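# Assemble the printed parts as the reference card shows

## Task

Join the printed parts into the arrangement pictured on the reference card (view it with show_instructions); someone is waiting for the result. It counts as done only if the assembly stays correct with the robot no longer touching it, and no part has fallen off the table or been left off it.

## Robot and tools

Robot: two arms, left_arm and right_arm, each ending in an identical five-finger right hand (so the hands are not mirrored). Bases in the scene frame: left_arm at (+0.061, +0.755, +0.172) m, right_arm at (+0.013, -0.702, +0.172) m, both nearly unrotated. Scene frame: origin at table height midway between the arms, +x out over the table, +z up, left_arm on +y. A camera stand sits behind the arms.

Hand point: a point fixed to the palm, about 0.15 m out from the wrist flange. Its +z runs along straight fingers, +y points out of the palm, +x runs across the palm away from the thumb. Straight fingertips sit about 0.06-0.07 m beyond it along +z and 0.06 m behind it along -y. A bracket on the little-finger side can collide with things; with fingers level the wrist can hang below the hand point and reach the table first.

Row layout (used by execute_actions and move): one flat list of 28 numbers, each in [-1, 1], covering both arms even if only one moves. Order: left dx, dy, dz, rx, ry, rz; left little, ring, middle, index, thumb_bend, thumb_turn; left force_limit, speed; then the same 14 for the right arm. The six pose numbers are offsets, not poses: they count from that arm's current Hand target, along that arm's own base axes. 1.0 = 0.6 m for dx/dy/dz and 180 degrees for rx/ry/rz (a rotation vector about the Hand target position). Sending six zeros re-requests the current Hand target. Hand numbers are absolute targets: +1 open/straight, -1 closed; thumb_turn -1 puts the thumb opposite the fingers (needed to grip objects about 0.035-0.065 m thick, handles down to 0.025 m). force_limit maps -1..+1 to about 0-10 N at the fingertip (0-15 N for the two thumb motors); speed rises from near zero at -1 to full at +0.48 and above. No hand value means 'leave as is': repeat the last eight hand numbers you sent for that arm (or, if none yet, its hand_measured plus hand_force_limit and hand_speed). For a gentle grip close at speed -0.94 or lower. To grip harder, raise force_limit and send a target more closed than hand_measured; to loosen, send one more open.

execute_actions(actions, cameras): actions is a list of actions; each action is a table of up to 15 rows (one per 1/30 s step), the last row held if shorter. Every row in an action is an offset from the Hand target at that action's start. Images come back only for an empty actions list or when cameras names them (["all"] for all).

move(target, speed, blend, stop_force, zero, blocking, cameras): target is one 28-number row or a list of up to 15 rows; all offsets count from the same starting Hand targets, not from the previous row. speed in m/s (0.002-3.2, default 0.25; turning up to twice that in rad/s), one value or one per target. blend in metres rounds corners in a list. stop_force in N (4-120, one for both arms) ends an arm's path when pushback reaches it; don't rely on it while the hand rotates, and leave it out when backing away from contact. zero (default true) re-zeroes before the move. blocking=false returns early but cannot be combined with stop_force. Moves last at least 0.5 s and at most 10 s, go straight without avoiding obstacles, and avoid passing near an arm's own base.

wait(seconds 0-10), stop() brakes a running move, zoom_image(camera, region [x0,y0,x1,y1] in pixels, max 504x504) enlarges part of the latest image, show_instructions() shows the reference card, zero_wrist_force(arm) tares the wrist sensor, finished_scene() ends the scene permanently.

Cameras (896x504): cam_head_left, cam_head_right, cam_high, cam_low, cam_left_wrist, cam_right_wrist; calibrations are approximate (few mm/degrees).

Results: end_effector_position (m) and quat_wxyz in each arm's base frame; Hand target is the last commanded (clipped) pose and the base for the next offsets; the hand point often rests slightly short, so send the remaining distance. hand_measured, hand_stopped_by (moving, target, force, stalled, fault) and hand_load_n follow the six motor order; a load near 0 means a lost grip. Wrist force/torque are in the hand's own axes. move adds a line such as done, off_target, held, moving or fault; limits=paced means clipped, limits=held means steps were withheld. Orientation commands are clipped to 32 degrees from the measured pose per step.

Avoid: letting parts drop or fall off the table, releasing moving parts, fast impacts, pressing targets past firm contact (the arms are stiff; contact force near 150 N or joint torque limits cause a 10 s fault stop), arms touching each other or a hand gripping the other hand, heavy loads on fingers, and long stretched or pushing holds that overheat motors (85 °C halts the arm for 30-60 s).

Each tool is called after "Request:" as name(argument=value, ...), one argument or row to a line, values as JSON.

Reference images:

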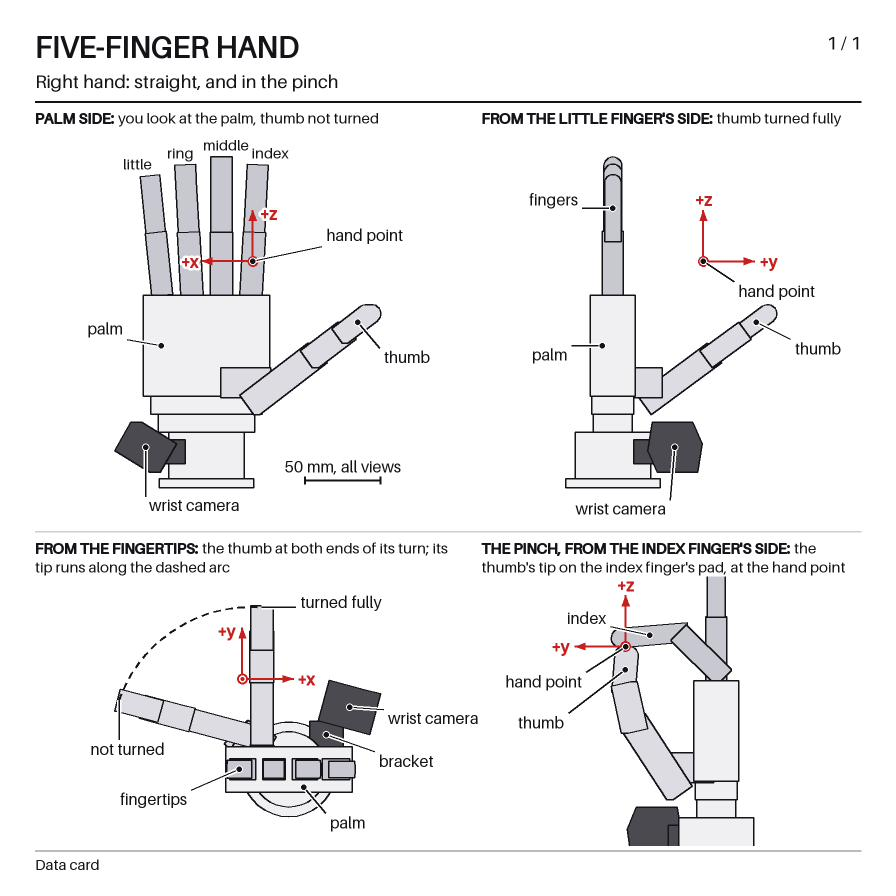

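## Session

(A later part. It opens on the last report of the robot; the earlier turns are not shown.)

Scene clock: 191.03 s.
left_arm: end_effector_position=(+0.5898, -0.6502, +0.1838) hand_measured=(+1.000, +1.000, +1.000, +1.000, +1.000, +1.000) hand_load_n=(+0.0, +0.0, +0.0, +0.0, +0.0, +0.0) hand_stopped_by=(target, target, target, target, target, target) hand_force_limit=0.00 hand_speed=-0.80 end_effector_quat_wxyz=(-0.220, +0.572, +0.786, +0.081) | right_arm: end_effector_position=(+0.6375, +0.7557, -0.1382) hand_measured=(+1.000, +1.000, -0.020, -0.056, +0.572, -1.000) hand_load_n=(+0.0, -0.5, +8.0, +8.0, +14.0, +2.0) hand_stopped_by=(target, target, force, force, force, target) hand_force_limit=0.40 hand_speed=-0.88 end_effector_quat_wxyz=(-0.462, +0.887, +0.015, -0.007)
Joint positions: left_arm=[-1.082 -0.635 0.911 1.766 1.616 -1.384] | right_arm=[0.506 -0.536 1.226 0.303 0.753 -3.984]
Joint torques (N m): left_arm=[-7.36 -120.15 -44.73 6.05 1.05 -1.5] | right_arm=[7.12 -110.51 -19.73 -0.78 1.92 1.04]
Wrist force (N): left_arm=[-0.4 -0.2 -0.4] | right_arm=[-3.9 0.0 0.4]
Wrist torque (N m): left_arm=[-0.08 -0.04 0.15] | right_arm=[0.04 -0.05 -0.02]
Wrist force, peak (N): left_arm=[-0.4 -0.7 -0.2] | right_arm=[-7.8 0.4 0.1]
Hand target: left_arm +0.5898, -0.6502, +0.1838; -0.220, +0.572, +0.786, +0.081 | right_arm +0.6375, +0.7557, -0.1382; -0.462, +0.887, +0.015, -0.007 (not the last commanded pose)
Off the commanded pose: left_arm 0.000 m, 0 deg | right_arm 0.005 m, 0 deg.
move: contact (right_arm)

Request:
move(
  target=[
    [0,0,0,0,0,0,1,1,1,1,1,1,0,-0.8,-0.0022,0,0,0,0,0,1,1,-0.5,-0.5,0.1,-1,0.4,-0.88],
    [0,0,0,0,0,0,1,1,1,1,1,1,0,-0.8,-0.0022,0,-0.008,0,0,0,1,1,-0.5,-0.5,0.1,-1,0.4,-0.88],
  ],
  speed=[0.01,0.006],
  stop_force=7,
)

Request:
move(
  target=[0,0,0,0,0,0,1,1,1,1,1,1,0,-0.8,0,0,0,0,0,0,1,1,0.2,0.2,0.72,-1,0.4,-0.7],
  cameras=["cam_right_wrist"],
)

Scene clock: 193.63 s.
left_arm: end_effector_position=(+0.5898, -0.6502, +0.1838) hand_measured=(+1.000, +1.000, +1.000, +1.000, +1.000, +1.000) hand_load_n=(+0.0, +0.0, +0.0, +0.0, -0.5, +0.0) hand_stopped_by=(target, target, target, target, target, target) hand_force_limit=0.00 hand_speed=-0.80 end_effector_quat_wxyz=(-0.220, +0.572, +0.786, +0.081) | right_arm: end_effector_position=(+0.6363, +0.7557, -0.1391) hand_measured=(+1.000, +1.000, -0.020, -0.056, +0.572, -1.000) hand_load_n=(+0.0, +0.0, +8.0, +9.5, +12.5, +0.5) hand_stopped_by=(target, target, force, force, force, target) hand_force_limit=0.40 hand_speed=-0.88 end_effector_quat_wxyz=(-0.462, +0.887, +0.015, -0.007)
Joint positions: left_arm=[-1.082 -0.635 0.911 1.766 1.616 -1.384] | right_arm=[0.506 -0.536 1.229 0.299 0.753 -3.983]
Joint torques (N m): left_arm=[-8.83 -119.86 -44.63 5.94 1.22 -1.55] | right_arm=[-0.94 -102.09 -16.87 5.35 1.37 0.46]
Wrist force (N): left_arm=[-0.1 -0.5 -0.3] | right_arm=[-1.1 -5.2 -3.2]
Wrist torque (N m): left_arm=[-0.12 -0.08 0.15] | right_arm=[-0.09 0.08 -0.45]
Wrist force, peak (N): left_arm=[-0.5 -0.5 -0.1] | right_arm=[-1.2 -9.9 -6.2]
Hand target: left_arm +0.5898, -0.6502, +0.1838; -0.220, +0.572, +0.786, +0.081 | right_arm +0.6363, +0.7557, -0.1391; -0.462, +0.887, +0.015, -0.007 (not the last commanded pose)
Off the commanded pose: left_arm 0.000 m, 0 deg | right_arm 0.004 m, 0 deg.
move: contact (right_arm); path passed 1 of 2 targets

Scene clock: 194.27 s.
left_arm: end_effector_position=(+0.5898, -0.6502, +0.1838) hand_measured=(+1.000, +1.000, +1.000, +1.000, +1.000, +1.000) hand_load_n=(+0.0, +0.0, +0.0, +0.0, +0.0, +0.0) hand_stopped_by=(target, target, target, target, target, target) hand_force_limit=0.00 hand_speed=-0.80 end_effector_quat_wxyz=(-0.220, +0.572, +0.786, +0.081) | right_arm: end_effector_position=(+0.6363, +0.7557, -0.1392) hand_measured=(+1.000, +1.000, +0.200, +0.200, +0.720, -1.000) hand_load_n=(+0.0, +0.0, +0.0, +0.0, +0.0, +0.0) hand_stopped_by=(target, target, target, target, target, target) hand_force_limit=0.40 hand_speed=-0.70 end_effector_quat_wxyz=(-0.462, +0.887, +0.015, -0.007)
Joint positions: left_arm=[-1.082 -0.635 0.911 1.766 1.616 -1.384] | right_arm=[0.506 -0.536 1.229 0.299 0.753 -3.983]
Joint torques (N m): left_arm=[-7.54 -119.26 -44.91 6.31 1.1 -1.82] | right_arm=[-2.37 -104.03 -24.1 4.47 0.03 -0.15]
Wrist force (N): left_arm=[0.0 -0.3 -0.1] | right_arm=[-0.8 0.8 0.5]
Wrist torque (N m): left_arm=[-0.12 -0.10 0.17] | right_arm=[0.07 0.02 -0.32]
Wrist force, peak (N): left_arm=[0.0 -0.2 -0.6] | right_arm=[-1.1 -5.4 -3.5]
Hand target: left_arm +0.5898, -0.6502, +0.1838; -0.220, +0.572, +0.786, +0.081 | right_arm +0.6363, +0.7557, -0.1391; -0.462, +0.887, +0.015, -0.007
Off the commanded pose: left_arm 0.000 m, 0 deg | right_arm 0.000 m, 0 deg.
move: done
camera_calibration:
cam_right_wrist: T_world_to_cam=[[0.273784, -0.565568, -0.77793, 0.140762], [-0.827888, -0.550263, 0.108684, 0.959932], [-0.489534, 0.614283, -0.61888, -0.13034], [0, 0, 0, 1]] pos_world=[0.692371, 0.687891, -0.0754907]
Images, in order (width x height): cam_right_wrist 896x504.

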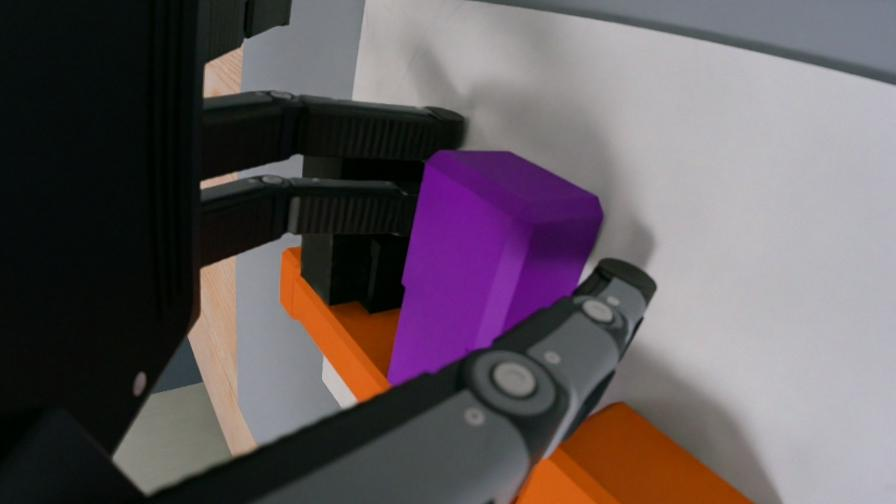

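Request:
move(
  target=[
    [0,0,0,0,0,0,1,1,1,1,1,1,0,-0.8,0,0,0.08,0,0,0,1,1,0.2,0.2,0.72,-1,0.4,-0.7],
    [0,0,0,0,0,0,1,1,1,1,1,1,0,-0.8,0,-0.2,0.12,0,0,0,1,1,0.2,0.2,0.72,-1,0.4,-0.7],
  ],
  speed=[0.08,0.2],
  cameras=["cam_left_wrist","cam_right_wrist","cam_low"],
)

Request:
zoom_image(
  camera="cam_left_wrist",
  region=[340, 160, 540, 390],
)

Request:
zoom_image(
  camera="cam_low",
  region=[460, 240, 580, 310],
)

Scene clock: 197.27 s.
left_arm: end_effector_position=(+0.5898, -0.6502, +0.1838) hand_measured=(+1.000, +1.000, +1.000, +1.000, +1.000, +1.000) hand_load_n=(+0.0, +0.0, +0.0, +0.0, +0.0, +0.0) hand_stopped_by=(target, target, target, target, target, target) hand_force_limit=0.00 hand_speed=-0.80 end_effector_quat_wxyz=(-0.220, +0.572, +0.786, +0.081) | right_arm: end_effector_position=(+0.6363, +0.6359, -0.0672) hand_measured=(+1.000, +1.000, +0.200, +0.200, +0.720, -1.000) hand_load_n=(+0.0, +0.0, +0.0, +0.0, +0.0, +0.0) hand_stopped_by=(target, target, target, target, target, target) hand_force_limit=0.40 hand_speed=-0.70 end_effector_quat_wxyz=(-0.462, +0.887, +0.015, -0.007)
Joint positions: left_arm=[-1.082 -0.635 0.911 1.766 1.616 -1.384] | right_arm=[0.375 -0.685 1.416 0.392 0.689 -4.155]
Joint torques (N m): left_arm=[-9.92 -118.73 -44.98 6.18 1.43 -1.53] | right_arm=[-4.95 -103.14 -17.43 5.96 -4.55 -2.46]
Wrist force (N): left_arm=[-0.5 0.0 -0.2] | right_arm=[-0.5 0.2 0.7]
Wrist torque (N m): left_arm=[-0.07 -0.02 0.14] | right_arm=[-0.03 -0.01 -0.04]
Wrist force, peak (N): left_arm=[-0.1 -0.4 -0.6] | right_arm=[-0.8 0.4 1.9]
Hand target: left_arm +0.5898, -0.6502, +0.1838; -0.220, +0.572, +0.786, +0.081 | right_arm +0.6363, +0.6357, -0.0671; -0.462, +0.887, +0.015, -0.007
Off the commanded pose: left_arm 0.000 m, 0 deg | right_arm 0.000 m, 0 deg.
move: done
camera_calibration:
cam_left_wrist: T_world_to_cam=[[0.818722, 0.574092, -0.0106288, -0.105699], [0.573817, -0.81738, 0.0512264, -0.880363], [0.0207209, -0.0480391, -0.998631, 0.249514], [0, 0, 0, 1]] pos_world=[0.586535, -0.646924, 0.293146]
cam_right_wrist: T_world_to_cam=[[0.273849, -0.565525, -0.777938, 0.128893], [-0.827867, -0.550307, 0.108623, 0.88614], [-0.489534, 0.614283, -0.61888, -0.0121282], [0, 0, 0, 1]] pos_world=[0.692371, 0.567991, -0.00349075]
Images, in order (width x height): cam_low 896x504, cam_left_wrist 896x504, cam_right_wrist 896x504.

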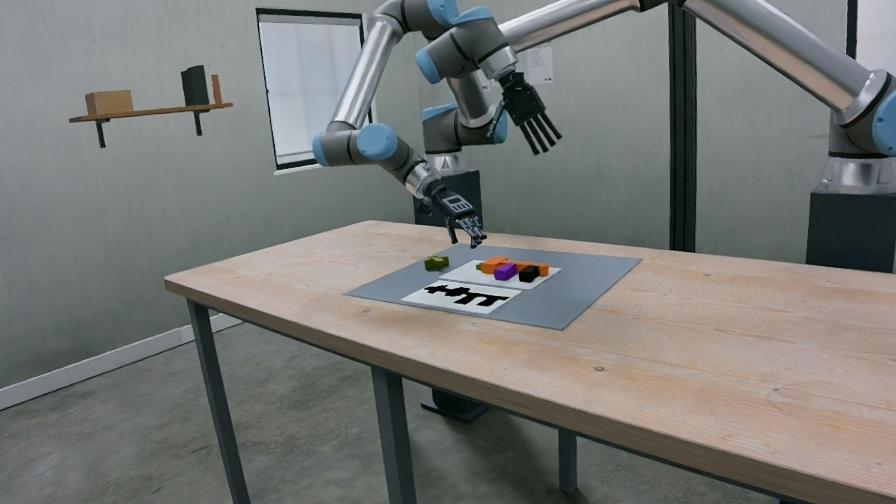

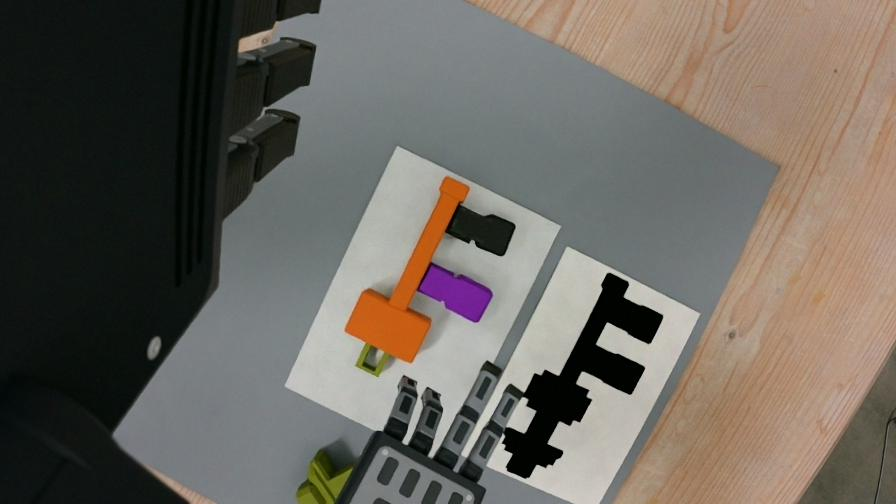

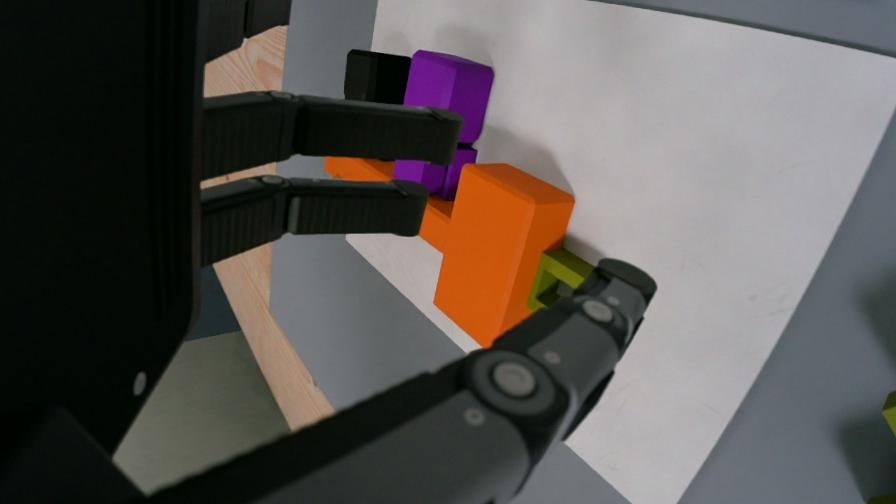

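Scaled by 2.191.

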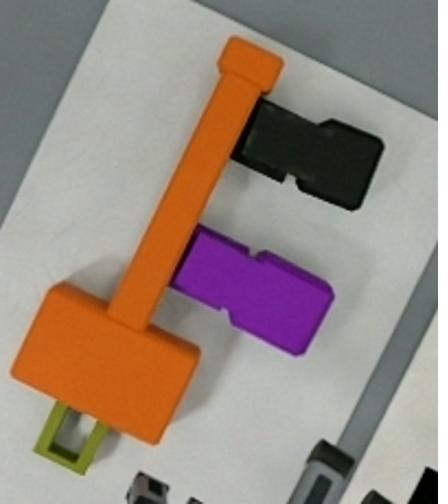

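Scaled by 4.200.

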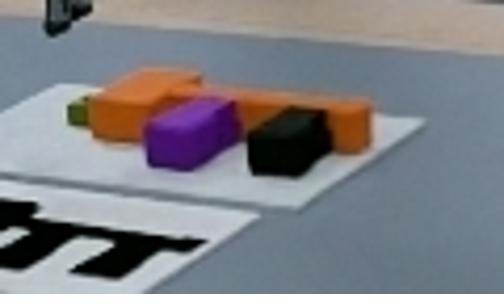

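Request:
move(
  target=[
    [0,0,0,0,0,0,1,1,1,1,1,1,0,-0.8,-0.2,-0.25,0.25,0,0,0,1,1,0.2,0.2,0.72,-1,0.4,-0.7],
    [0,-0.3,-0.1,0,0,0,1,1,1,1,1,1,0,-0.8,-0.3,-0.4,0.25,0,0,0,1,1,0.2,0.2,0.72,-1,0.4,-0.7],
  ],
  speed=0.35,
  blend=[0.03,0],
  cameras=["cam_left_wrist"],
)

Scene clock: 200.73 s.
left_arm: end_effector_position=(+0.5883, -0.8277, +0.1234) hand_measured=(+1.000, +1.000, +1.000, +1.000, +1.000, +1.000) hand_load_n=(+0.0, +0.0, +0.0, +0.0, +0.0, +0.0) hand_stopped_by=(target, target, target, target, target, target) hand_force_limit=0.00 hand_speed=-0.80 end_effector_quat_wxyz=(-0.187, +0.583, +0.787, +0.073) | right_arm: end_effector_position=(+0.4563, +0.3957, +0.0829) hand_measured=(+1.000, +1.000, +0.200, +0.200, +0.720, -1.000) hand_load_n=(-0.5, +0.0, +0.0, +0.0, +0.0, +0.0) hand_stopped_by=(target, target, target, target, target, target) hand_force_limit=0.40 hand_speed=-0.70 end_effector_quat_wxyz=(-0.462, +0.887, +0.015, -0.007)
Joint positions: left_arm=[-1.165 -0.152 0.035 2.088 1.631 -1.448] | right_arm=[0.076 -1.126 2.007 0.627 0.611 -4.637]
Joint torques (N m): left_arm=[-10.67 -111.66 -47.36 5.71 -3.95 4.07] | right_arm=[-10.68 -66.34 -11.93 6.7 -4.41 -2.08]
Wrist force (N): left_arm=[-0.5 0.1 -0.4] | right_arm=[-0.5 0.2 0.5]
Wrist torque (N m): left_arm=[0.04 0.04 0.01] | right_arm=[-0.03 -0.01 -0.05]
Wrist force, peak (N): left_arm=[-1.8 0.5 0.4] | right_arm=[0.6 0.6 2.3]
Hand target: left_arm +0.5898, -0.8302, +0.1238; -0.220, +0.572, +0.786, +0.081 | right_arm +0.4563, +0.3957, +0.0829; -0.462, +0.887, +0.015, -0.007
Off the commanded pose: left_arm 0.003 m, 4 deg | right_arm 0.000 m, 0 deg.
elbow stopped short (left arm): the move would have taken joint 3 (elbow) straighter than the controller allows.
move: off_target (left_arm)
camera_calibration:
cam_left_wrist: T_world_to_cam=[[0.830003, 0.557705, -0.00780733, -0.0236735], [0.554424, -0.823431, 0.12073, -1.02369], [0.060903, -0.104535, -0.992655, 0.109596], [0, 0, 0, 1]] pos_world=[0.580532, -0.818276, 0.232196]
Images, in order (width x height): cam_left_wrist 896x504.

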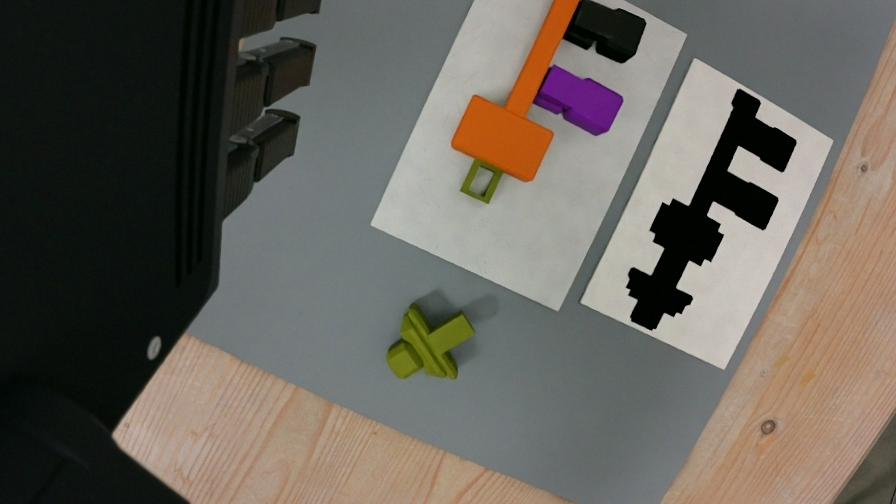

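Request:
zoom_image(
  camera="cam_left_wrist",
  region=[370, 290, 510, 400],
)

Request:
zoom_image(
  camera="cam_left_wrist",
  region=[430, 80, 570, 220],
)

Request:
zoom_image(
  camera="cam_left_wrist",
  region=[600, 180, 740, 340],
)

Scaled by 3.600.

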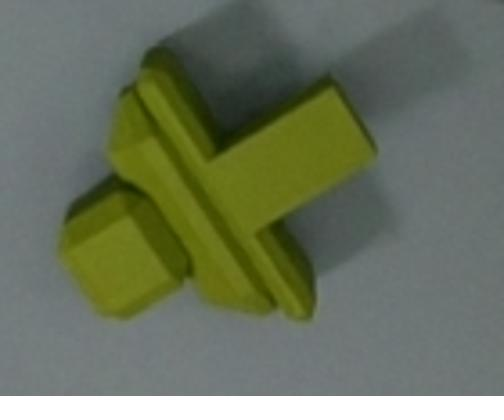

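Scaled by 3.600.

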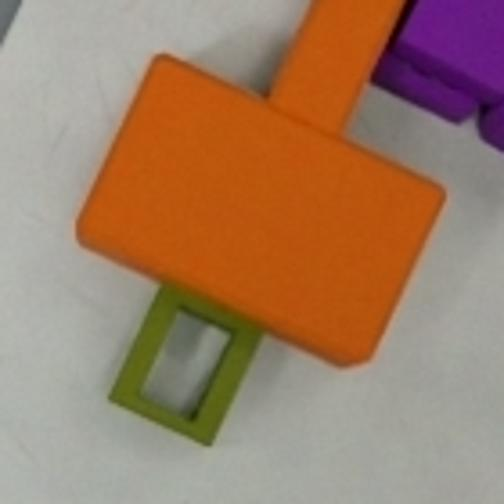

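Scaled by 3.150.

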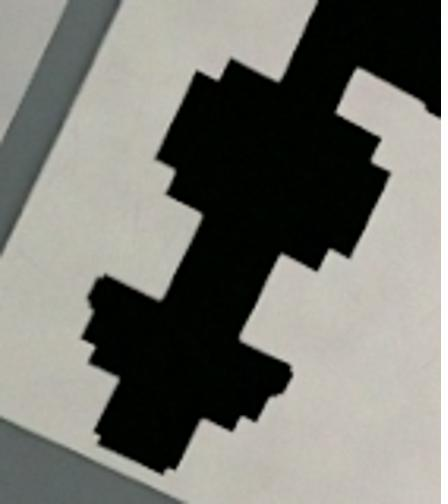

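Request:
move(
  target=[
    [0,0.45,0.12,0,0,0,1,1,1,1,1,1,0,-0.8,0,0,0.1,0,0,-0.34,1,1,0.2,0.2,0.72,-1,0.4,-0.7],
    [0,0.45,0.12,0,0,0,1,1,1,1,1,1,0,-0.8,0.273,0.16,-0.1,0,0,-0.6867,1,1,0.2,0.2,0.72,-1,0.4,-0.7],
  ],
  speed=0.4,
  blend=[0.03,0],
  cameras=["cam_right_wrist","cam_head_left"],
)

Scene clock: 210.37 s.
left_arm: end_effector_position=(+0.5898, -0.5602, +0.1958) hand_measured=(+1.000, +1.000, +1.000, +1.000, +1.000, +1.000) hand_load_n=(+0.0, +0.0, +0.0, +0.0, +0.0, +0.0) hand_stopped_by=(target, target, target, target, target, target) hand_force_limit=0.00 hand_speed=-0.80 end_effector_quat_wxyz=(-0.220, +0.572, +0.786, +0.081) | right_arm: end_effector_position=(+0.5681, +0.4626, +0.0600) hand_measured=(+1.000, +1.000, +0.200, +0.200, +0.720, -1.000) hand_load_n=(+0.0, +0.0, +0.0, +0.0, +0.5, +0.0) hand_stopped_by=(target, target, target, target, target, target) hand_force_limit=0.40 hand_speed=-0.70 end_effector_quat_wxyz=(+0.299, -0.560, +0.684, -0.359)
Joint positions: left_arm=[-1.033 -0.769 1.139 1.674 1.594 -1.341] | right_arm=[0.596 -1.157 1.921 0.005 2.196 -2.619]
Joint torques (N m): left_arm=[7.64 -110.33 -24.9 1.94 -4.02 3.82] | right_arm=[-11.02 -70.35 -17.88 -0.44 -2.11 -1.93]
Wrist force (N): left_arm=[-0.3 -0.1 -0.3] | right_arm=[0.1 0.1 0.5]
Wrist torque (N m): left_arm=[-0.06 -0.04 -0.01] | right_arm=[0.01 -0.08 -0.01]
Wrist force, peak (N): left_arm=[-1.2 0.2 -1.3] | right_arm=[-4.4 1.5 4.6]
Hand target: left_arm +0.5898, -0.5602, +0.1958; -0.220, +0.572, +0.786, +0.081 | right_arm +0.5681, +0.4626, +0.0601; +0.299, -0.560, +0.684, -0.359 (not the last commanded pose)
Off the commanded pose: left_arm 0.000 m, 0 deg | right_arm 0.070 m, 21 deg.
move: held (right_arm; a check stopped the path); path passed 1 of 2 targets; limits=held
pose unreachable (right arm): on one or more control steps of this call, first in action 0 (counted from 0), this arm could not follow its commanded pose, so it was not sent that pose on those steps. It may still have moved: this result reports where it is.
cause: moving toward the commanded pose would bring a part of the arm too close to another arm (a part of this arm just beyond joint 4 (wrist 1) and a part of the left arm just beyond its joint 3 (elbow), 22 mm apart when this arm was first held).
camera_calibration:
cam_right_wrist: T_world_to_cam=[[-0.603393, -0.135305, -0.785881, 0.448331], [-0.349812, 0.930531, 0.108373, -0.236066], [0.716623, 0.340302, -0.608807, -0.419434], [0, 0, 0, 1]] pos_world=[0.488517, 0.423062, 0.122563]
Images, in order (width x height): cam_head_left 896x504, cam_right_wrist 896x504.

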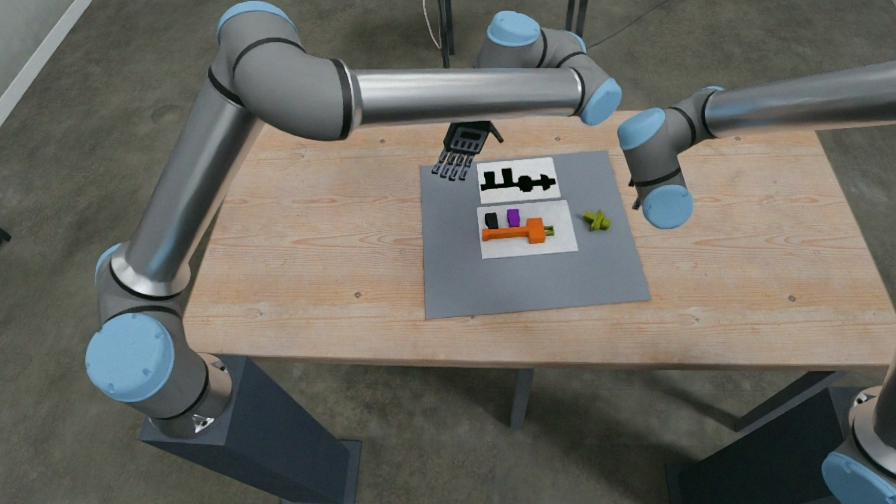

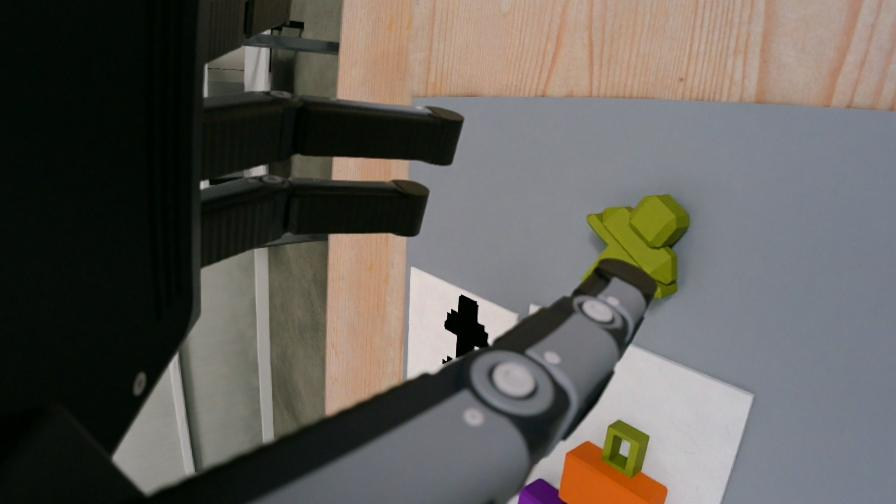

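Request:
move(
  target=[
    [-0.3,0.35,0.1,0,0,0,1,1,1,1,1,1,0,-0.8,0,0,0,0,0,0,1,1,0.2,0.2,0.72,-1,0.4,-0.7],
    [-0.3,0.35,0.1,0,0,0,1,1,1,1,1,1,0,-0.8,0.0865,0.049,-0.1,0,0,-0.113,1,1,0.2,0.2,0.72,-1,0.4,-0.7],
  ],
  speed=0.4,
  cameras=["cam_right_wrist"],
)

Scene clock: 213.93 s.
left_arm: end_effector_position=(+0.4098, -0.3502, +0.2558) hand_measured=(+1.000, +1.000, +1.000, +1.000, +1.000, +1.000) hand_load_n=(+0.0, +0.0, +0.0, +0.0, +0.0, +0.0) hand_stopped_by=(target, target, target, target, target, target) hand_force_limit=0.00 hand_speed=-0.80 end_effector_quat_wxyz=(-0.220, +0.572, +0.786, +0.081) | right_arm: end_effector_position=(+0.6200, +0.4920, +0.0001) hand_measured=(+1.000, +1.000, +0.200, +0.200, +0.720, -1.000) hand_load_n=(+0.0, +0.0, +0.0, +0.0, +0.0, +0.0) hand_stopped_by=(target, target, target, target, target, target) hand_force_limit=0.40 hand_speed=-0.70 end_effector_quat_wxyz=(+0.230, -0.431, +0.772, -0.406)
Joint positions: left_arm=[-1.113 -1.235 1.786 1.491 1.63 -1.412] | right_arm=[0.657 -0.881 1.649 0.318 2.451 -2.163]
Joint torques (N m): left_arm=[-10.48 -74.42 -21.9 2.01 4.31 -3.87] | right_arm=[8.68 -67.03 -39.24 5.63 3.69 2.15]
Wrist force (N): left_arm=[-0.3 0.3 -0.6] | right_arm=[-0.2 0.3 0.6]
Wrist torque (N m): left_arm=[0.07 -0.07 0.19] | right_arm=[0.04 -0.04 -0.27]
Wrist force, peak (N): left_arm=[-2.1 0.4 -0.6] | right_arm=[-0.9 0.6 1.0]
Hand target: left_arm +0.4098, -0.3502, +0.2558; -0.220, +0.572, +0.786, +0.081 | right_arm +0.6200, +0.4920, +0.0001; +0.230, -0.431, +0.772, -0.406
Off the commanded pose: left_arm 0.000 m, 0 deg | right_arm 0.000 m, 0 deg.
move: done
camera_calibration:
cam_right_wrist: T_world_to_cam=[[-0.612802, 0.0826184, -0.785906, 0.335106], [-0.00491431, 0.994102, 0.108337, -0.483904], [0.790221, 0.0702513, -0.608782, -0.41595], [0, 0, 0, 1]] pos_world=[0.531668, 0.482585, 0.0625634]
Images, in order (width x height): cam_right_wrist 896x504.

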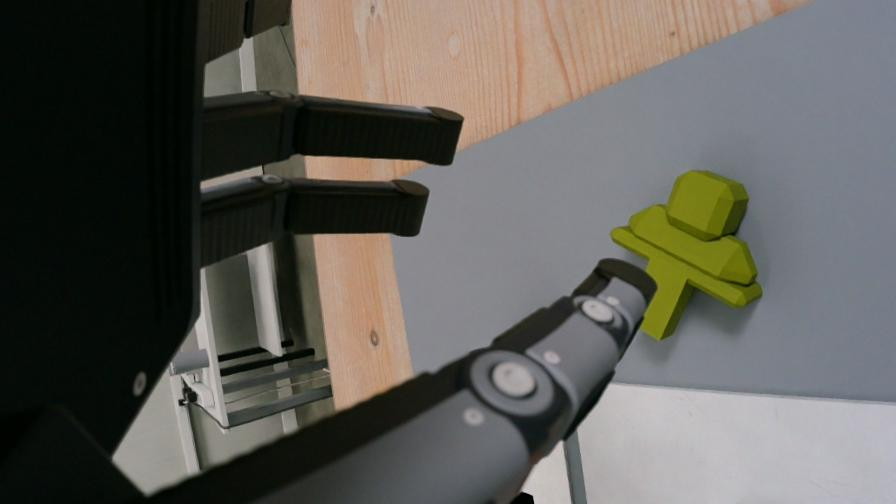

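Request:
zoom_image(
  camera="cam_right_wrist",
  region=[600, 150, 780, 350],
)

Scaled by 2.520.

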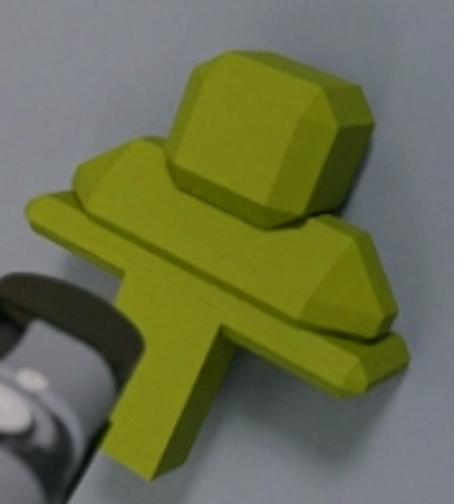

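Request:
move(
  target=[0,0,0,0,0,0,1,1,1,1,1,1,0,-0.8,0.0245,-0.01,-0.165,0,0,0.0056,1,1,0.23,0.23,0.7,-1,0.4,-0.7],
  speed=0.15,
  cameras=["cam_right_wrist"],
)

Scene clock: 217.70 s.
left_arm: end_effector_position=(+0.4098, -0.3502, +0.2558) hand_measured=(+1.000, +1.000, +1.000, +1.000, +1.000, +1.000) hand_load_n=(+0.0, +0.0, +0.0, +0.0, +0.0, +0.0) hand_stopped_by=(target, target, target, target, target, target) hand_force_limit=0.00 hand_speed=-0.80 end_effector_quat_wxyz=(-0.220, +0.572, +0.786, +0.081) | right_arm: end_effector_position=(+0.6346, +0.4860, -0.0988) hand_measured=(+1.000, +1.000, +0.230, +0.230, +0.700, -1.000) hand_load_n=(+0.0, +0.0, +0.0, +0.0, +0.0, +0.0) hand_stopped_by=(target, target, target, target, target, target) hand_force_limit=0.40 hand_speed=-0.70 end_effector_quat_wxyz=(+0.234, -0.437, +0.768, -0.404)
Joint positions: left_arm=[-1.113 -1.235 1.786 1.491 1.63 -1.412] | right_arm=[0.635 -0.767 1.659 0.154 2.432 -2.217]
Joint torques (N m): left_arm=[-11.12 -72.93 -21.61 1.97 4.12 -3.57] | right_arm=[-7.45 -73.63 -36.58 0.07 -1.68 -2.38]
Wrist force (N): left_arm=[-0.1 -0.4 -0.5] | right_arm=[-0.1 0.1 0.5]
Wrist torque (N m): left_arm=[-0.04 -0.10 0.19] | right_arm=[0.02 -0.07 -0.02]
Wrist force, peak (N): left_arm=[-0.4 0.0 -0.9] | right_arm=[-0.1 0.8 1.2]
Hand target: left_arm +0.4098, -0.3502, +0.2558; -0.220, +0.572, +0.786, +0.081 | right_arm +0.6347, +0.4860, -0.0989; +0.234, -0.437, +0.768, -0.404
Off the commanded pose: left_arm 0.000 m, 0 deg | right_arm 0.000 m, 0 deg.
move: done
camera_calibration:
cam_right_wrist: T_world_to_cam=[[-0.614174, 0.0719081, -0.785888, 0.27297], [-0.0222605, 0.993865, 0.108335, -0.456055], [0.788856, 0.0840305, -0.608806, -0.493042], [0, 0, 0, 1]] pos_world=[0.546438, 0.475059, -0.0362367]
Images, in order (width x height): cam_right_wrist 896x504.

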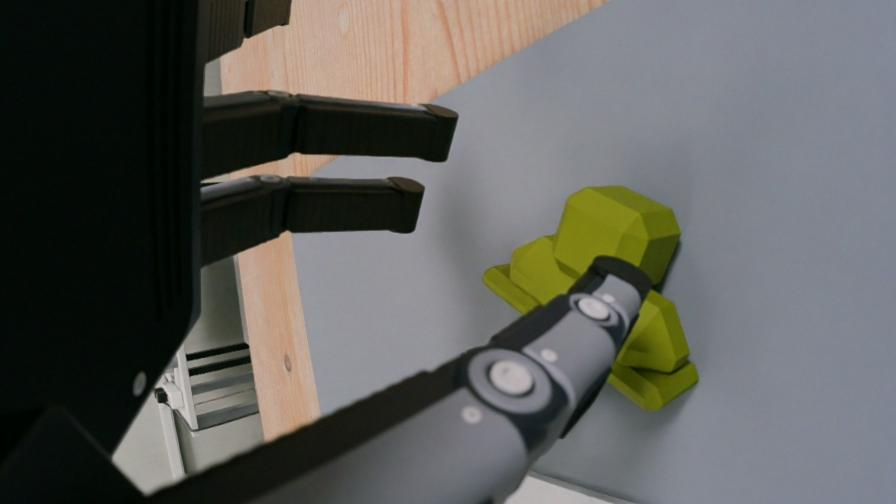

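Request:
move(
  target=[0,0,0,0,0,0,1,1,1,1,1,1,0,-0.8,0.0025,0.0053,-0.048,0,0,0,1,1,0.23,0.23,0.7,-1,0.4,-0.7],
  speed=0.05,
  stop_force=4,
  cameras=["cam_right_wrist"],
)

Scene clock: 221.40 s.
left_arm: end_effector_position=(+0.4098, -0.3502, +0.2558) hand_measured=(+1.000, +1.000, +1.000, +1.000, +1.000, +1.000) hand_load_n=(+0.0, +0.0, +0.0, +0.0, +0.0, +0.5) hand_stopped_by=(target, target, target, target, target, target) hand_force_limit=0.00 hand_speed=-0.80 end_effector_quat_wxyz=(-0.220, +0.572, +0.786, +0.081) | right_arm: end_effector_position=(+0.6362, +0.4892, -0.1277) hand_measured=(+1.000, +1.000, +0.230, +0.230, +0.700, -1.000) hand_load_n=(+0.0, +0.0, +0.0, +0.0, +0.0, +0.0) hand_stopped_by=(target, target, target, target, target, target) hand_force_limit=0.40 hand_speed=-0.70 end_effector_quat_wxyz=(+0.234, -0.437, +0.768, -0.404)
Joint positions: left_arm=[-1.113 -1.235 1.786 1.491 1.63 -1.412] | right_arm=[0.637 -0.726 1.647 0.126 2.433 -2.213]
Joint torques (N m): left_arm=[-10.17 -73.92 -21.91 2.14 4.32 -3.56] | right_arm=[10.02 -72.33 -34.25 0.31 3.56 2.05]
Wrist force (N): left_arm=[-0.2 0.2 -0.3] | right_arm=[-0.2 0.2 0.5]
Wrist torque (N m): left_arm=[0.04 -0.09 0.20] | right_arm=[0.02 -0.03 -0.27]
Wrist force, peak (N): left_arm=[-0.4 0.3 -1.0] | right_arm=[0.0 0.4 1.2]
Hand target: left_arm +0.4098, -0.3502, +0.2558; -0.220, +0.572, +0.786, +0.081 | right_arm +0.6362, +0.4892, -0.1277; +0.234, -0.437, +0.768, -0.404
Off the commanded pose: left_arm 0.000 m, 0 deg | right_arm 0.000 m, 0 deg.
move: done
camera_calibration:
cam_right_wrist: T_world_to_cam=[[-0.614175, 0.0719253, -0.785886, 0.250923], [-0.0222499, 0.993864, 0.108348, -0.456062], [0.788856, 0.0840306, -0.608806, -0.512228], [0, 0, 0, 1]] pos_world=[0.548038, 0.478259, -0.0652367]
Images, in order (width x height): cam_right_wrist 896x504.

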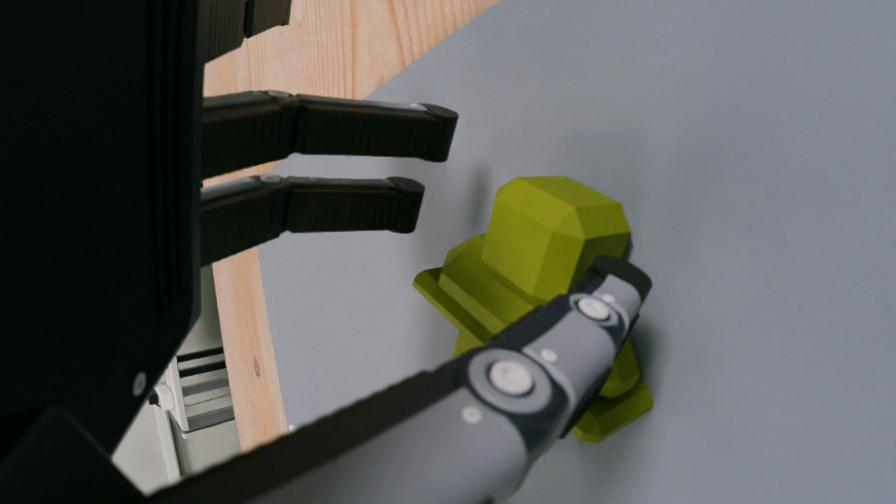

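Request:
move(
  target=[
    [0,0,0,0,0,0,1,1,1,1,1,1,0,-0.8,0,0,-0.013,0,0,0,1,1,0.3,0.23,0.7,-0.88,0.4,-0.7],
    [0,0,0,0,0,0,1,1,1,1,1,1,0,-0.8,0,0,-0.026,0,0,0,1,1,0.3,0.23,0.7,-0.88,0.4,-0.7],
  ],
  speed=[0.05,0.012],
  stop_force=4,
  cameras=["cam_right_wrist"],
)

Scene clock: 224.90 s.
left_arm: end_effector_position=(+0.4098, -0.3502, +0.2558) hand_measured=(+1.000, +1.000, +1.000, +1.000, +1.000, +1.000) hand_load_n=(+0.0, +0.0, +0.0, +0.0, +0.0, +0.0) hand_stopped_by=(target, target, target, target, target, target) hand_force_limit=0.00 hand_speed=-0.80 end_effector_quat_wxyz=(-0.220, +0.572, +0.786, +0.081) | right_arm: end_effector_position=(+0.6362, +0.4892, -0.1433) hand_measured=(+1.000, +1.000, +0.300, +0.230, +0.700, -0.880) hand_load_n=(+0.0, +0.0, +0.0, +0.0, +0.0, +0.0) hand_stopped_by=(target, target, target, target, target, target) hand_force_limit=0.40 hand_speed=-0.70 end_effector_quat_wxyz=(+0.234, -0.437, +0.768, -0.404)
Joint positions: left_arm=[-1.113 -1.235 1.786 1.491 1.63 -1.412] | right_arm=[0.637 -0.706 1.645 0.108 2.433 -2.213]
Joint torques (N m): left_arm=[-9.47 -72.79 -22.31 2.12 4.22 -3.61] | right_arm=[6.8 -72.46 -33.07 0.6 3.15 -0.64]
Wrist force (N): left_arm=[-0.3 0.2 -0.3] | right_arm=[0.1 0.1 0.8]
Wrist torque (N m): left_arm=[0.04 -0.07 0.19] | right_arm=[-0.01 -0.09 -0.25]
Wrist force, peak (N): left_arm=[-0.1 -0.3 -1.0] | right_arm=[-0.1 0.4 1.0]
Hand target: left_arm +0.4098, -0.3502, +0.2558; -0.220, +0.572, +0.786, +0.081 | right_arm +0.6362, +0.4892, -0.1433; +0.234, -0.437, +0.768, -0.404
Off the commanded pose: left_arm 0.000 m, 0 deg | right_arm 0.000 m, 0 deg.
move: done
camera_calibration:
cam_right_wrist: T_world_to_cam=[[-0.614175, 0.0719253, -0.785886, 0.238664], [-0.0222499, 0.993864, 0.108348, -0.454372], [0.788856, 0.0840306, -0.608806, -0.521726], [0, 0, 0, 1]] pos_world=[0.548038, 0.478259, -0.0808367]
Images, in order (width x height): cam_right_wrist 896x504.

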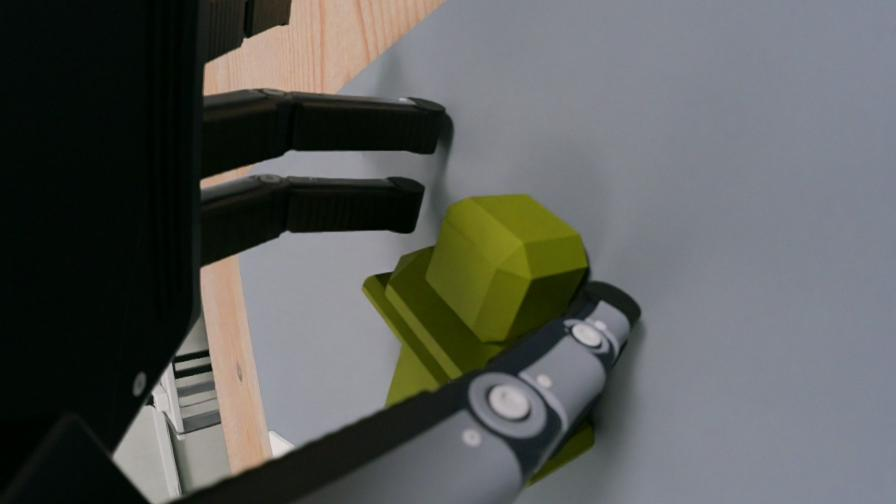

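Request:
move(
  target=[0,0,0,0,0,0,1,1,1,1,1,1,0,-0.8,0.0012,0.0026,0,0,0,0,1,1,0.3,0.23,0.7,-0.88,0.4,-0.7],
  speed=0.02,
)

Request:
move(
  target=[0,0,0,0,0,0,1,1,1,1,1,1,0,-0.8,0,0,0,0,0,0,1,1,0.3,-0.5,0.1,-0.88,0.4,-0.88],
  cameras=["cam_right_wrist"],
)

Scene clock: 227.10 s.
left_arm: end_effector_position=(+0.4098, -0.3502, +0.2558) hand_measured=(+1.000, +1.000, +1.000, +1.000, +1.000, +1.000) hand_load_n=(+0.0, +0.0, +0.0, +0.0, +0.0, +0.0) hand_stopped_by=(target, target, target, target, target, target) hand_force_limit=0.00 hand_speed=-0.80 end_effector_quat_wxyz=(-0.220, +0.572, +0.786, +0.081) | right_arm: end_effector_position=(+0.6369, +0.4907, -0.1433) hand_measured=(+1.000, +1.000, +0.300, +0.230, +0.700, -0.880) hand_load_n=(+0.0, +0.0, +0.0, +0.0, +0.0, +0.0) hand_stopped_by=(target, target, target, target, target, target) hand_force_limit=0.40 hand_speed=-0.70 end_effector_quat_wxyz=(+0.234, -0.437, +0.768, -0.404)
Joint positions: left_arm=[-1.113 -1.235 1.786 1.491 1.63 -1.412] | right_arm=[0.638 -0.704 1.641 0.111 2.434 -2.212]
Joint torques (N m): left_arm=[-10.24 -73.71 -21.92 2.07 4.16 -3.5] | right_arm=[6.6 -73.12 -33.5 5.68 4 1.93]
Wrist force (N): left_arm=[-0.2 0.2 -0.5] | right_arm=[-0.3 0.0 0.7]
Wrist torque (N m): left_arm=[0.05 -0.08 0.20] | right_arm=[-0.02 -0.04 -0.28]
Wrist force, peak (N): left_arm=[-0.2 -0.3 -1.0] | right_arm=[0.1 0.2 1.2]
Hand target: left_arm +0.4098, -0.3502, +0.2558; -0.220, +0.572, +0.786, +0.081 | right_arm +0.6369, +0.4908, -0.1433; +0.234, -0.437, +0.768, -0.404
Off the commanded pose: left_arm 0.000 m, 0 deg | right_arm 0.000 m, 0 deg.
move: done

Scene clock: 228.47 s.
left_arm: end_effector_position=(+0.4098, -0.3502, +0.2558) hand_measured=(+1.000, +1.000, +1.000, +1.000, +1.000, +1.000) hand_load_n=(+0.0, +0.0, +0.0, +0.0, +0.0, +0.0) hand_stopped_by=(target, target, target, target, target, target) hand_force_limit=0.00 hand_speed=-0.80 end_effector_quat_wxyz=(-0.220, +0.572, +0.786, +0.081) | right_arm: end_effector_position=(+0.6369, +0.4908, -0.1433) hand_measured=(+1.000, +1.000, +0.300, -0.090, +0.514, -0.880) hand_load_n=(+0.0, +0.0, +0.0, +12.5, +10.5, +1.0) hand_stopped_by=(target, target, target, force, force, target) hand_force_limit=0.40 hand_speed=-0.88 end_effector_quat_wxyz=(+0.234, -0.437, +0.768, -0.404)
Joint positions: left_arm=[-1.113 -1.235 1.786 1.491 1.63 -1.412] | right_arm=[0.638 -0.704 1.641 0.111 2.434 -2.212]
Joint torques (N m): left_arm=[-10.11 -72.37 -20.88 1.98 4 -3.51] | right_arm=[9.21 -70.55 -32.94 5.45 3.67 1.54]
Wrist force (N): left_arm=[-0.1 0.1 -0.5] | right_arm=[-0.1 0.3 0.9]
Wrist torque (N m): left_arm=[0.04 -0.11 0.20] | right_arm=[0.01 -0.07 -0.26]
Wrist force, peak (N): left_arm=[-0.2 0.0 -1.0] | right_arm=[0.0 0.0 1.0]
Hand target: left_arm +0.4098, -0.3502, +0.2558; -0.220, +0.572, +0.786, +0.081 | right_arm +0.6369, +0.4908, -0.1433; +0.234, -0.437, +0.768, -0.404
Off the commanded pose: left_arm 0.000 m, 0 deg | right_arm 0.000 m, 0 deg.
move: done
camera_calibration:
cam_right_wrist: T_world_to_cam=[[-0.614175, 0.0719253, -0.785886, 0.238986], [-0.0222499, 0.993864, 0.108348, -0.455847], [0.788856, 0.0840306, -0.608806, -0.522404], [0, 0, 0, 1]] pos_world=[0.548738, 0.479759, -0.0808367]
Images, in order (width x height): cam_right_wrist 896x504.

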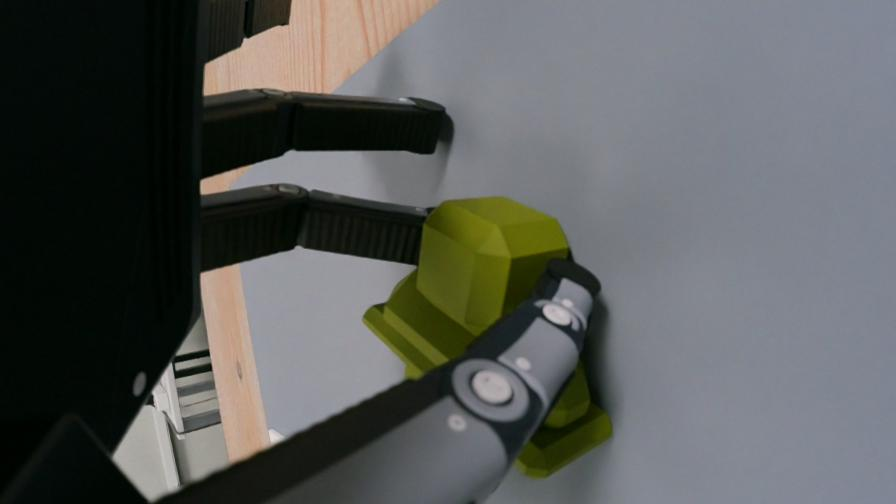

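Request:
move(
  target=[
    [0,0,0,0,0,0,1,1,1,1,1,1,0,-0.8,0,0,0.05,0,0,0,1,1,0.3,-0.5,0.1,-0.88,0.4,-0.88],
    [0,0,0,0,0,0,1,1,1,1,1,1,0,-0.8,-0.0433,0.195,0.075,0,0,0.1833,1,1,0.3,-0.5,0.1,-0.88,0.4,-0.88],
  ],
  speed=[0.06,0.12],
  cameras=["cam_right_wrist"],
)

Scene clock: 233.77 s.
left_arm: end_effector_position=(+0.4098, -0.3502, +0.2558) hand_measured=(+1.000, +1.000, +1.000, +1.000, +1.000, +1.000) hand_load_n=(+0.0, +0.0, +0.0, +0.0, +0.0, +0.0) hand_stopped_by=(target, target, target, target, target, target) hand_force_limit=0.00 hand_speed=-0.80 end_effector_quat_wxyz=(-0.220, +0.572, +0.786, +0.081) | right_arm: end_effector_position=(+0.6109, +0.6077, -0.0984) hand_measured=(+1.000, +1.000, +0.300, -0.090, +0.514, -0.880) hand_load_n=(+0.0, +0.0, +0.0, +12.0, +10.5, +0.5) hand_stopped_by=(target, target, target, force, force, target) hand_force_limit=0.40 hand_speed=-0.88 end_effector_quat_wxyz=(-0.339, +0.637, -0.613, +0.321)
Joint positions: left_arm=[-1.113 -1.235 1.786 1.491 1.63 -1.412] | right_arm=[0.679 -0.844 1.737 -0.191 2.081 -2.742]
Joint torques (N m): left_arm=[-8.96 -72.63 -21.9 2.18 4.34 -3.71] | right_arm=[9.05 -88.26 -15.67 -0.99 -2.6 -2.01]
Wrist force (N): left_arm=[-0.2 0.0 -0.9] | right_arm=[-0.3 0.2 0.9]
Wrist torque (N m): left_arm=[0.04 -0.07 0.20] | right_arm=[-0.01 -0.03 -0.03]
Wrist force, peak (N): left_arm=[-0.5 -0.4 -0.8] | right_arm=[0.2 0.8 1.2]
Hand target: left_arm +0.4098, -0.3502, +0.2558; -0.220, +0.572, +0.786, +0.081 | right_arm +0.6109, +0.6078, -0.0983; -0.339, +0.638, -0.613, +0.321
Off the commanded pose: left_arm 0.000 m, 0 deg | right_arm 0.000 m, 0 deg.
move: done
camera_calibration:
cam_right_wrist: T_world_to_cam=[[-0.554364, -0.273988, -0.785883, 0.423625], [-0.559632, 0.821632, 0.108315, -0.144589], [0.61603, 0.499851, -0.608816, -0.631418], [0, 0, 0, 1]] pos_world=[0.542898, 0.550482, -0.0358368]
Images, in order (width x height): cam_right_wrist 896x504.

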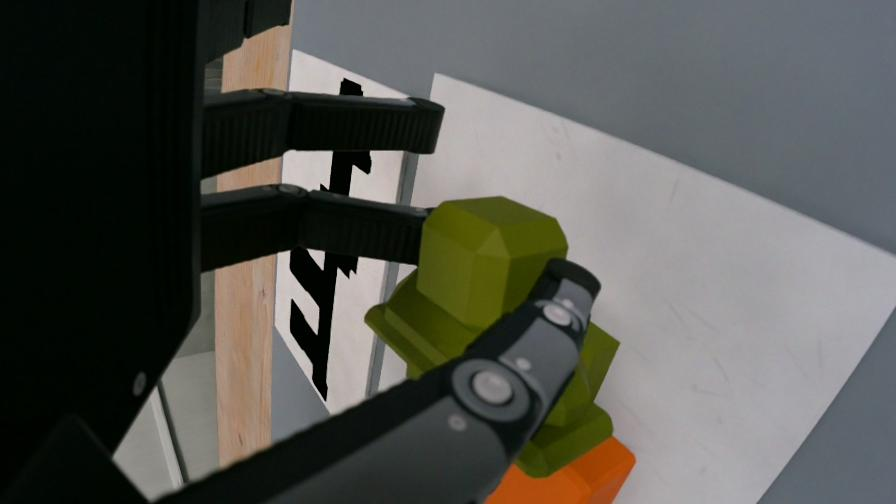

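Request:
move(
  target=[
    [0.15,-0.3,-0.2,-0.25,-0.1,0,1,1,1,1,1,1,0,-0.8,0,0,0,0,0,0,1,1,0.3,-0.5,0.1,-0.88,0.4,-0.88],
    [0.15,-0.417,-0.427,-0.25,-0.1,0,1,1,1,1,1,1,0,-0.8,0,0,0,0,0,0,1,1,0.3,-0.5,0.1,-0.88,0.4,-0.88],
  ],
  speed=0.35,
  blend=[0.04,0],
  cameras=["cam_left_wrist"],
)

Scene clock: 238.33 s.
left_arm: end_effector_position=(+0.4998, -0.6003, -0.0003) hand_measured=(+1.000, +1.000, +1.000, +1.000, +1.000, +1.000) hand_load_n=(+0.0, +0.0, +0.0, +0.0, +0.0, +0.0) hand_stopped_by=(target, target, target, target, target, target) hand_force_limit=0.00 hand_speed=-0.80 end_effector_quat_wxyz=(+0.137, +0.593, +0.781, -0.138) | right_arm: end_effector_position=(+0.6109, +0.6078, -0.0983) hand_measured=(+1.000, +1.000, +0.300, -0.090, +0.514, -0.880) hand_load_n=(+0.0, +0.0, +0.0, +12.5, +10.5, +0.5) hand_stopped_by=(target, target, target, force, force, target) hand_force_limit=0.40 hand_speed=-0.88 end_effector_quat_wxyz=(-0.339, +0.638, -0.613, +0.321)
Joint positions: left_arm=[-1.133 -0.993 1.797 0.391 1.687 -1.428] | right_arm=[0.679 -0.844 1.738 -0.191 2.081 -2.743]
Joint torques (N m): left_arm=[-8.7 -61.04 -35.59 1.08 -3.78 -3.61] | right_arm=[-0.84 -88.04 -14.13 -0.96 -2.88 -1.63]
Wrist force (N): left_arm=[0.8 0.0 -0.4] | right_arm=[-0.2 0.2 0.8]
Wrist torque (N m): left_arm=[0.09 -0.06 0.26] | right_arm=[0.01 -0.05 -0.03]
Wrist force, peak (N): left_arm=[1.4 -0.3 -1.5] | right_arm=[-0.2 0.1 1.1]
Hand target: left_arm +0.4998, -0.6004, -0.0004; +0.137, +0.593, +0.781, -0.138 | right_arm +0.6109, +0.6078, -0.0983; -0.339, +0.638, -0.613, +0.321
Off the commanded pose: left_arm 0.000 m, 0 deg | right_arm 0.000 m, 0 deg.
move: done
camera_calibration:
cam_left_wrist: T_world_to_cam=[[0.850366, 0.49501, -0.178449, -0.125958], [0.437873, -0.477636, 0.761663, -0.506456], [0.291797, -0.72583, -0.622917, -0.472362], [0, 0, 0, 1]] pos_world=[0.466707, -0.522406, 0.069029]
Images, in order (width x height): cam_left_wrist 896x504.

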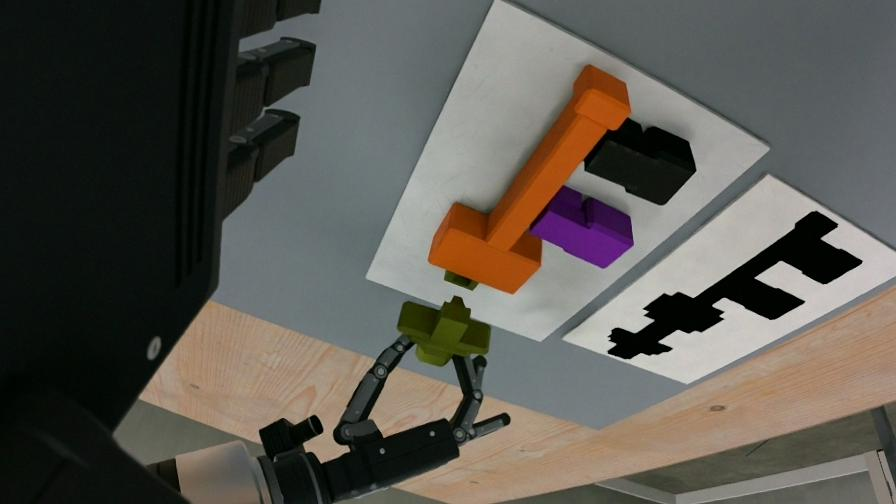

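Request:
zoom_image(
  camera="cam_left_wrist",
  region=[380, 190, 560, 390],
)

Request:
zoom_image(
  camera="cam_left_wrist",
  region=[510, 100, 710, 280],
)

Scaled by 2.520.

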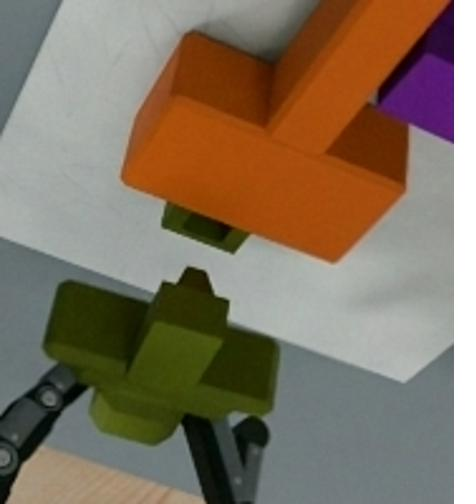

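Scaled by 2.520.

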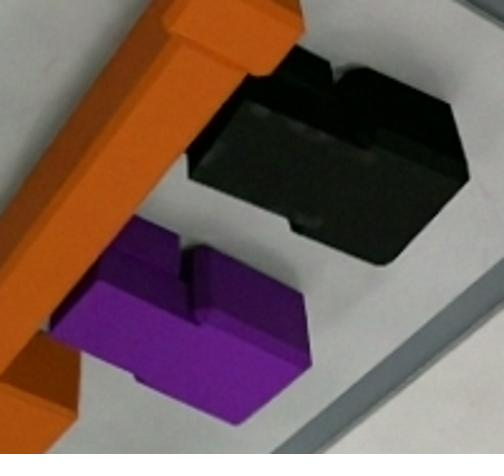

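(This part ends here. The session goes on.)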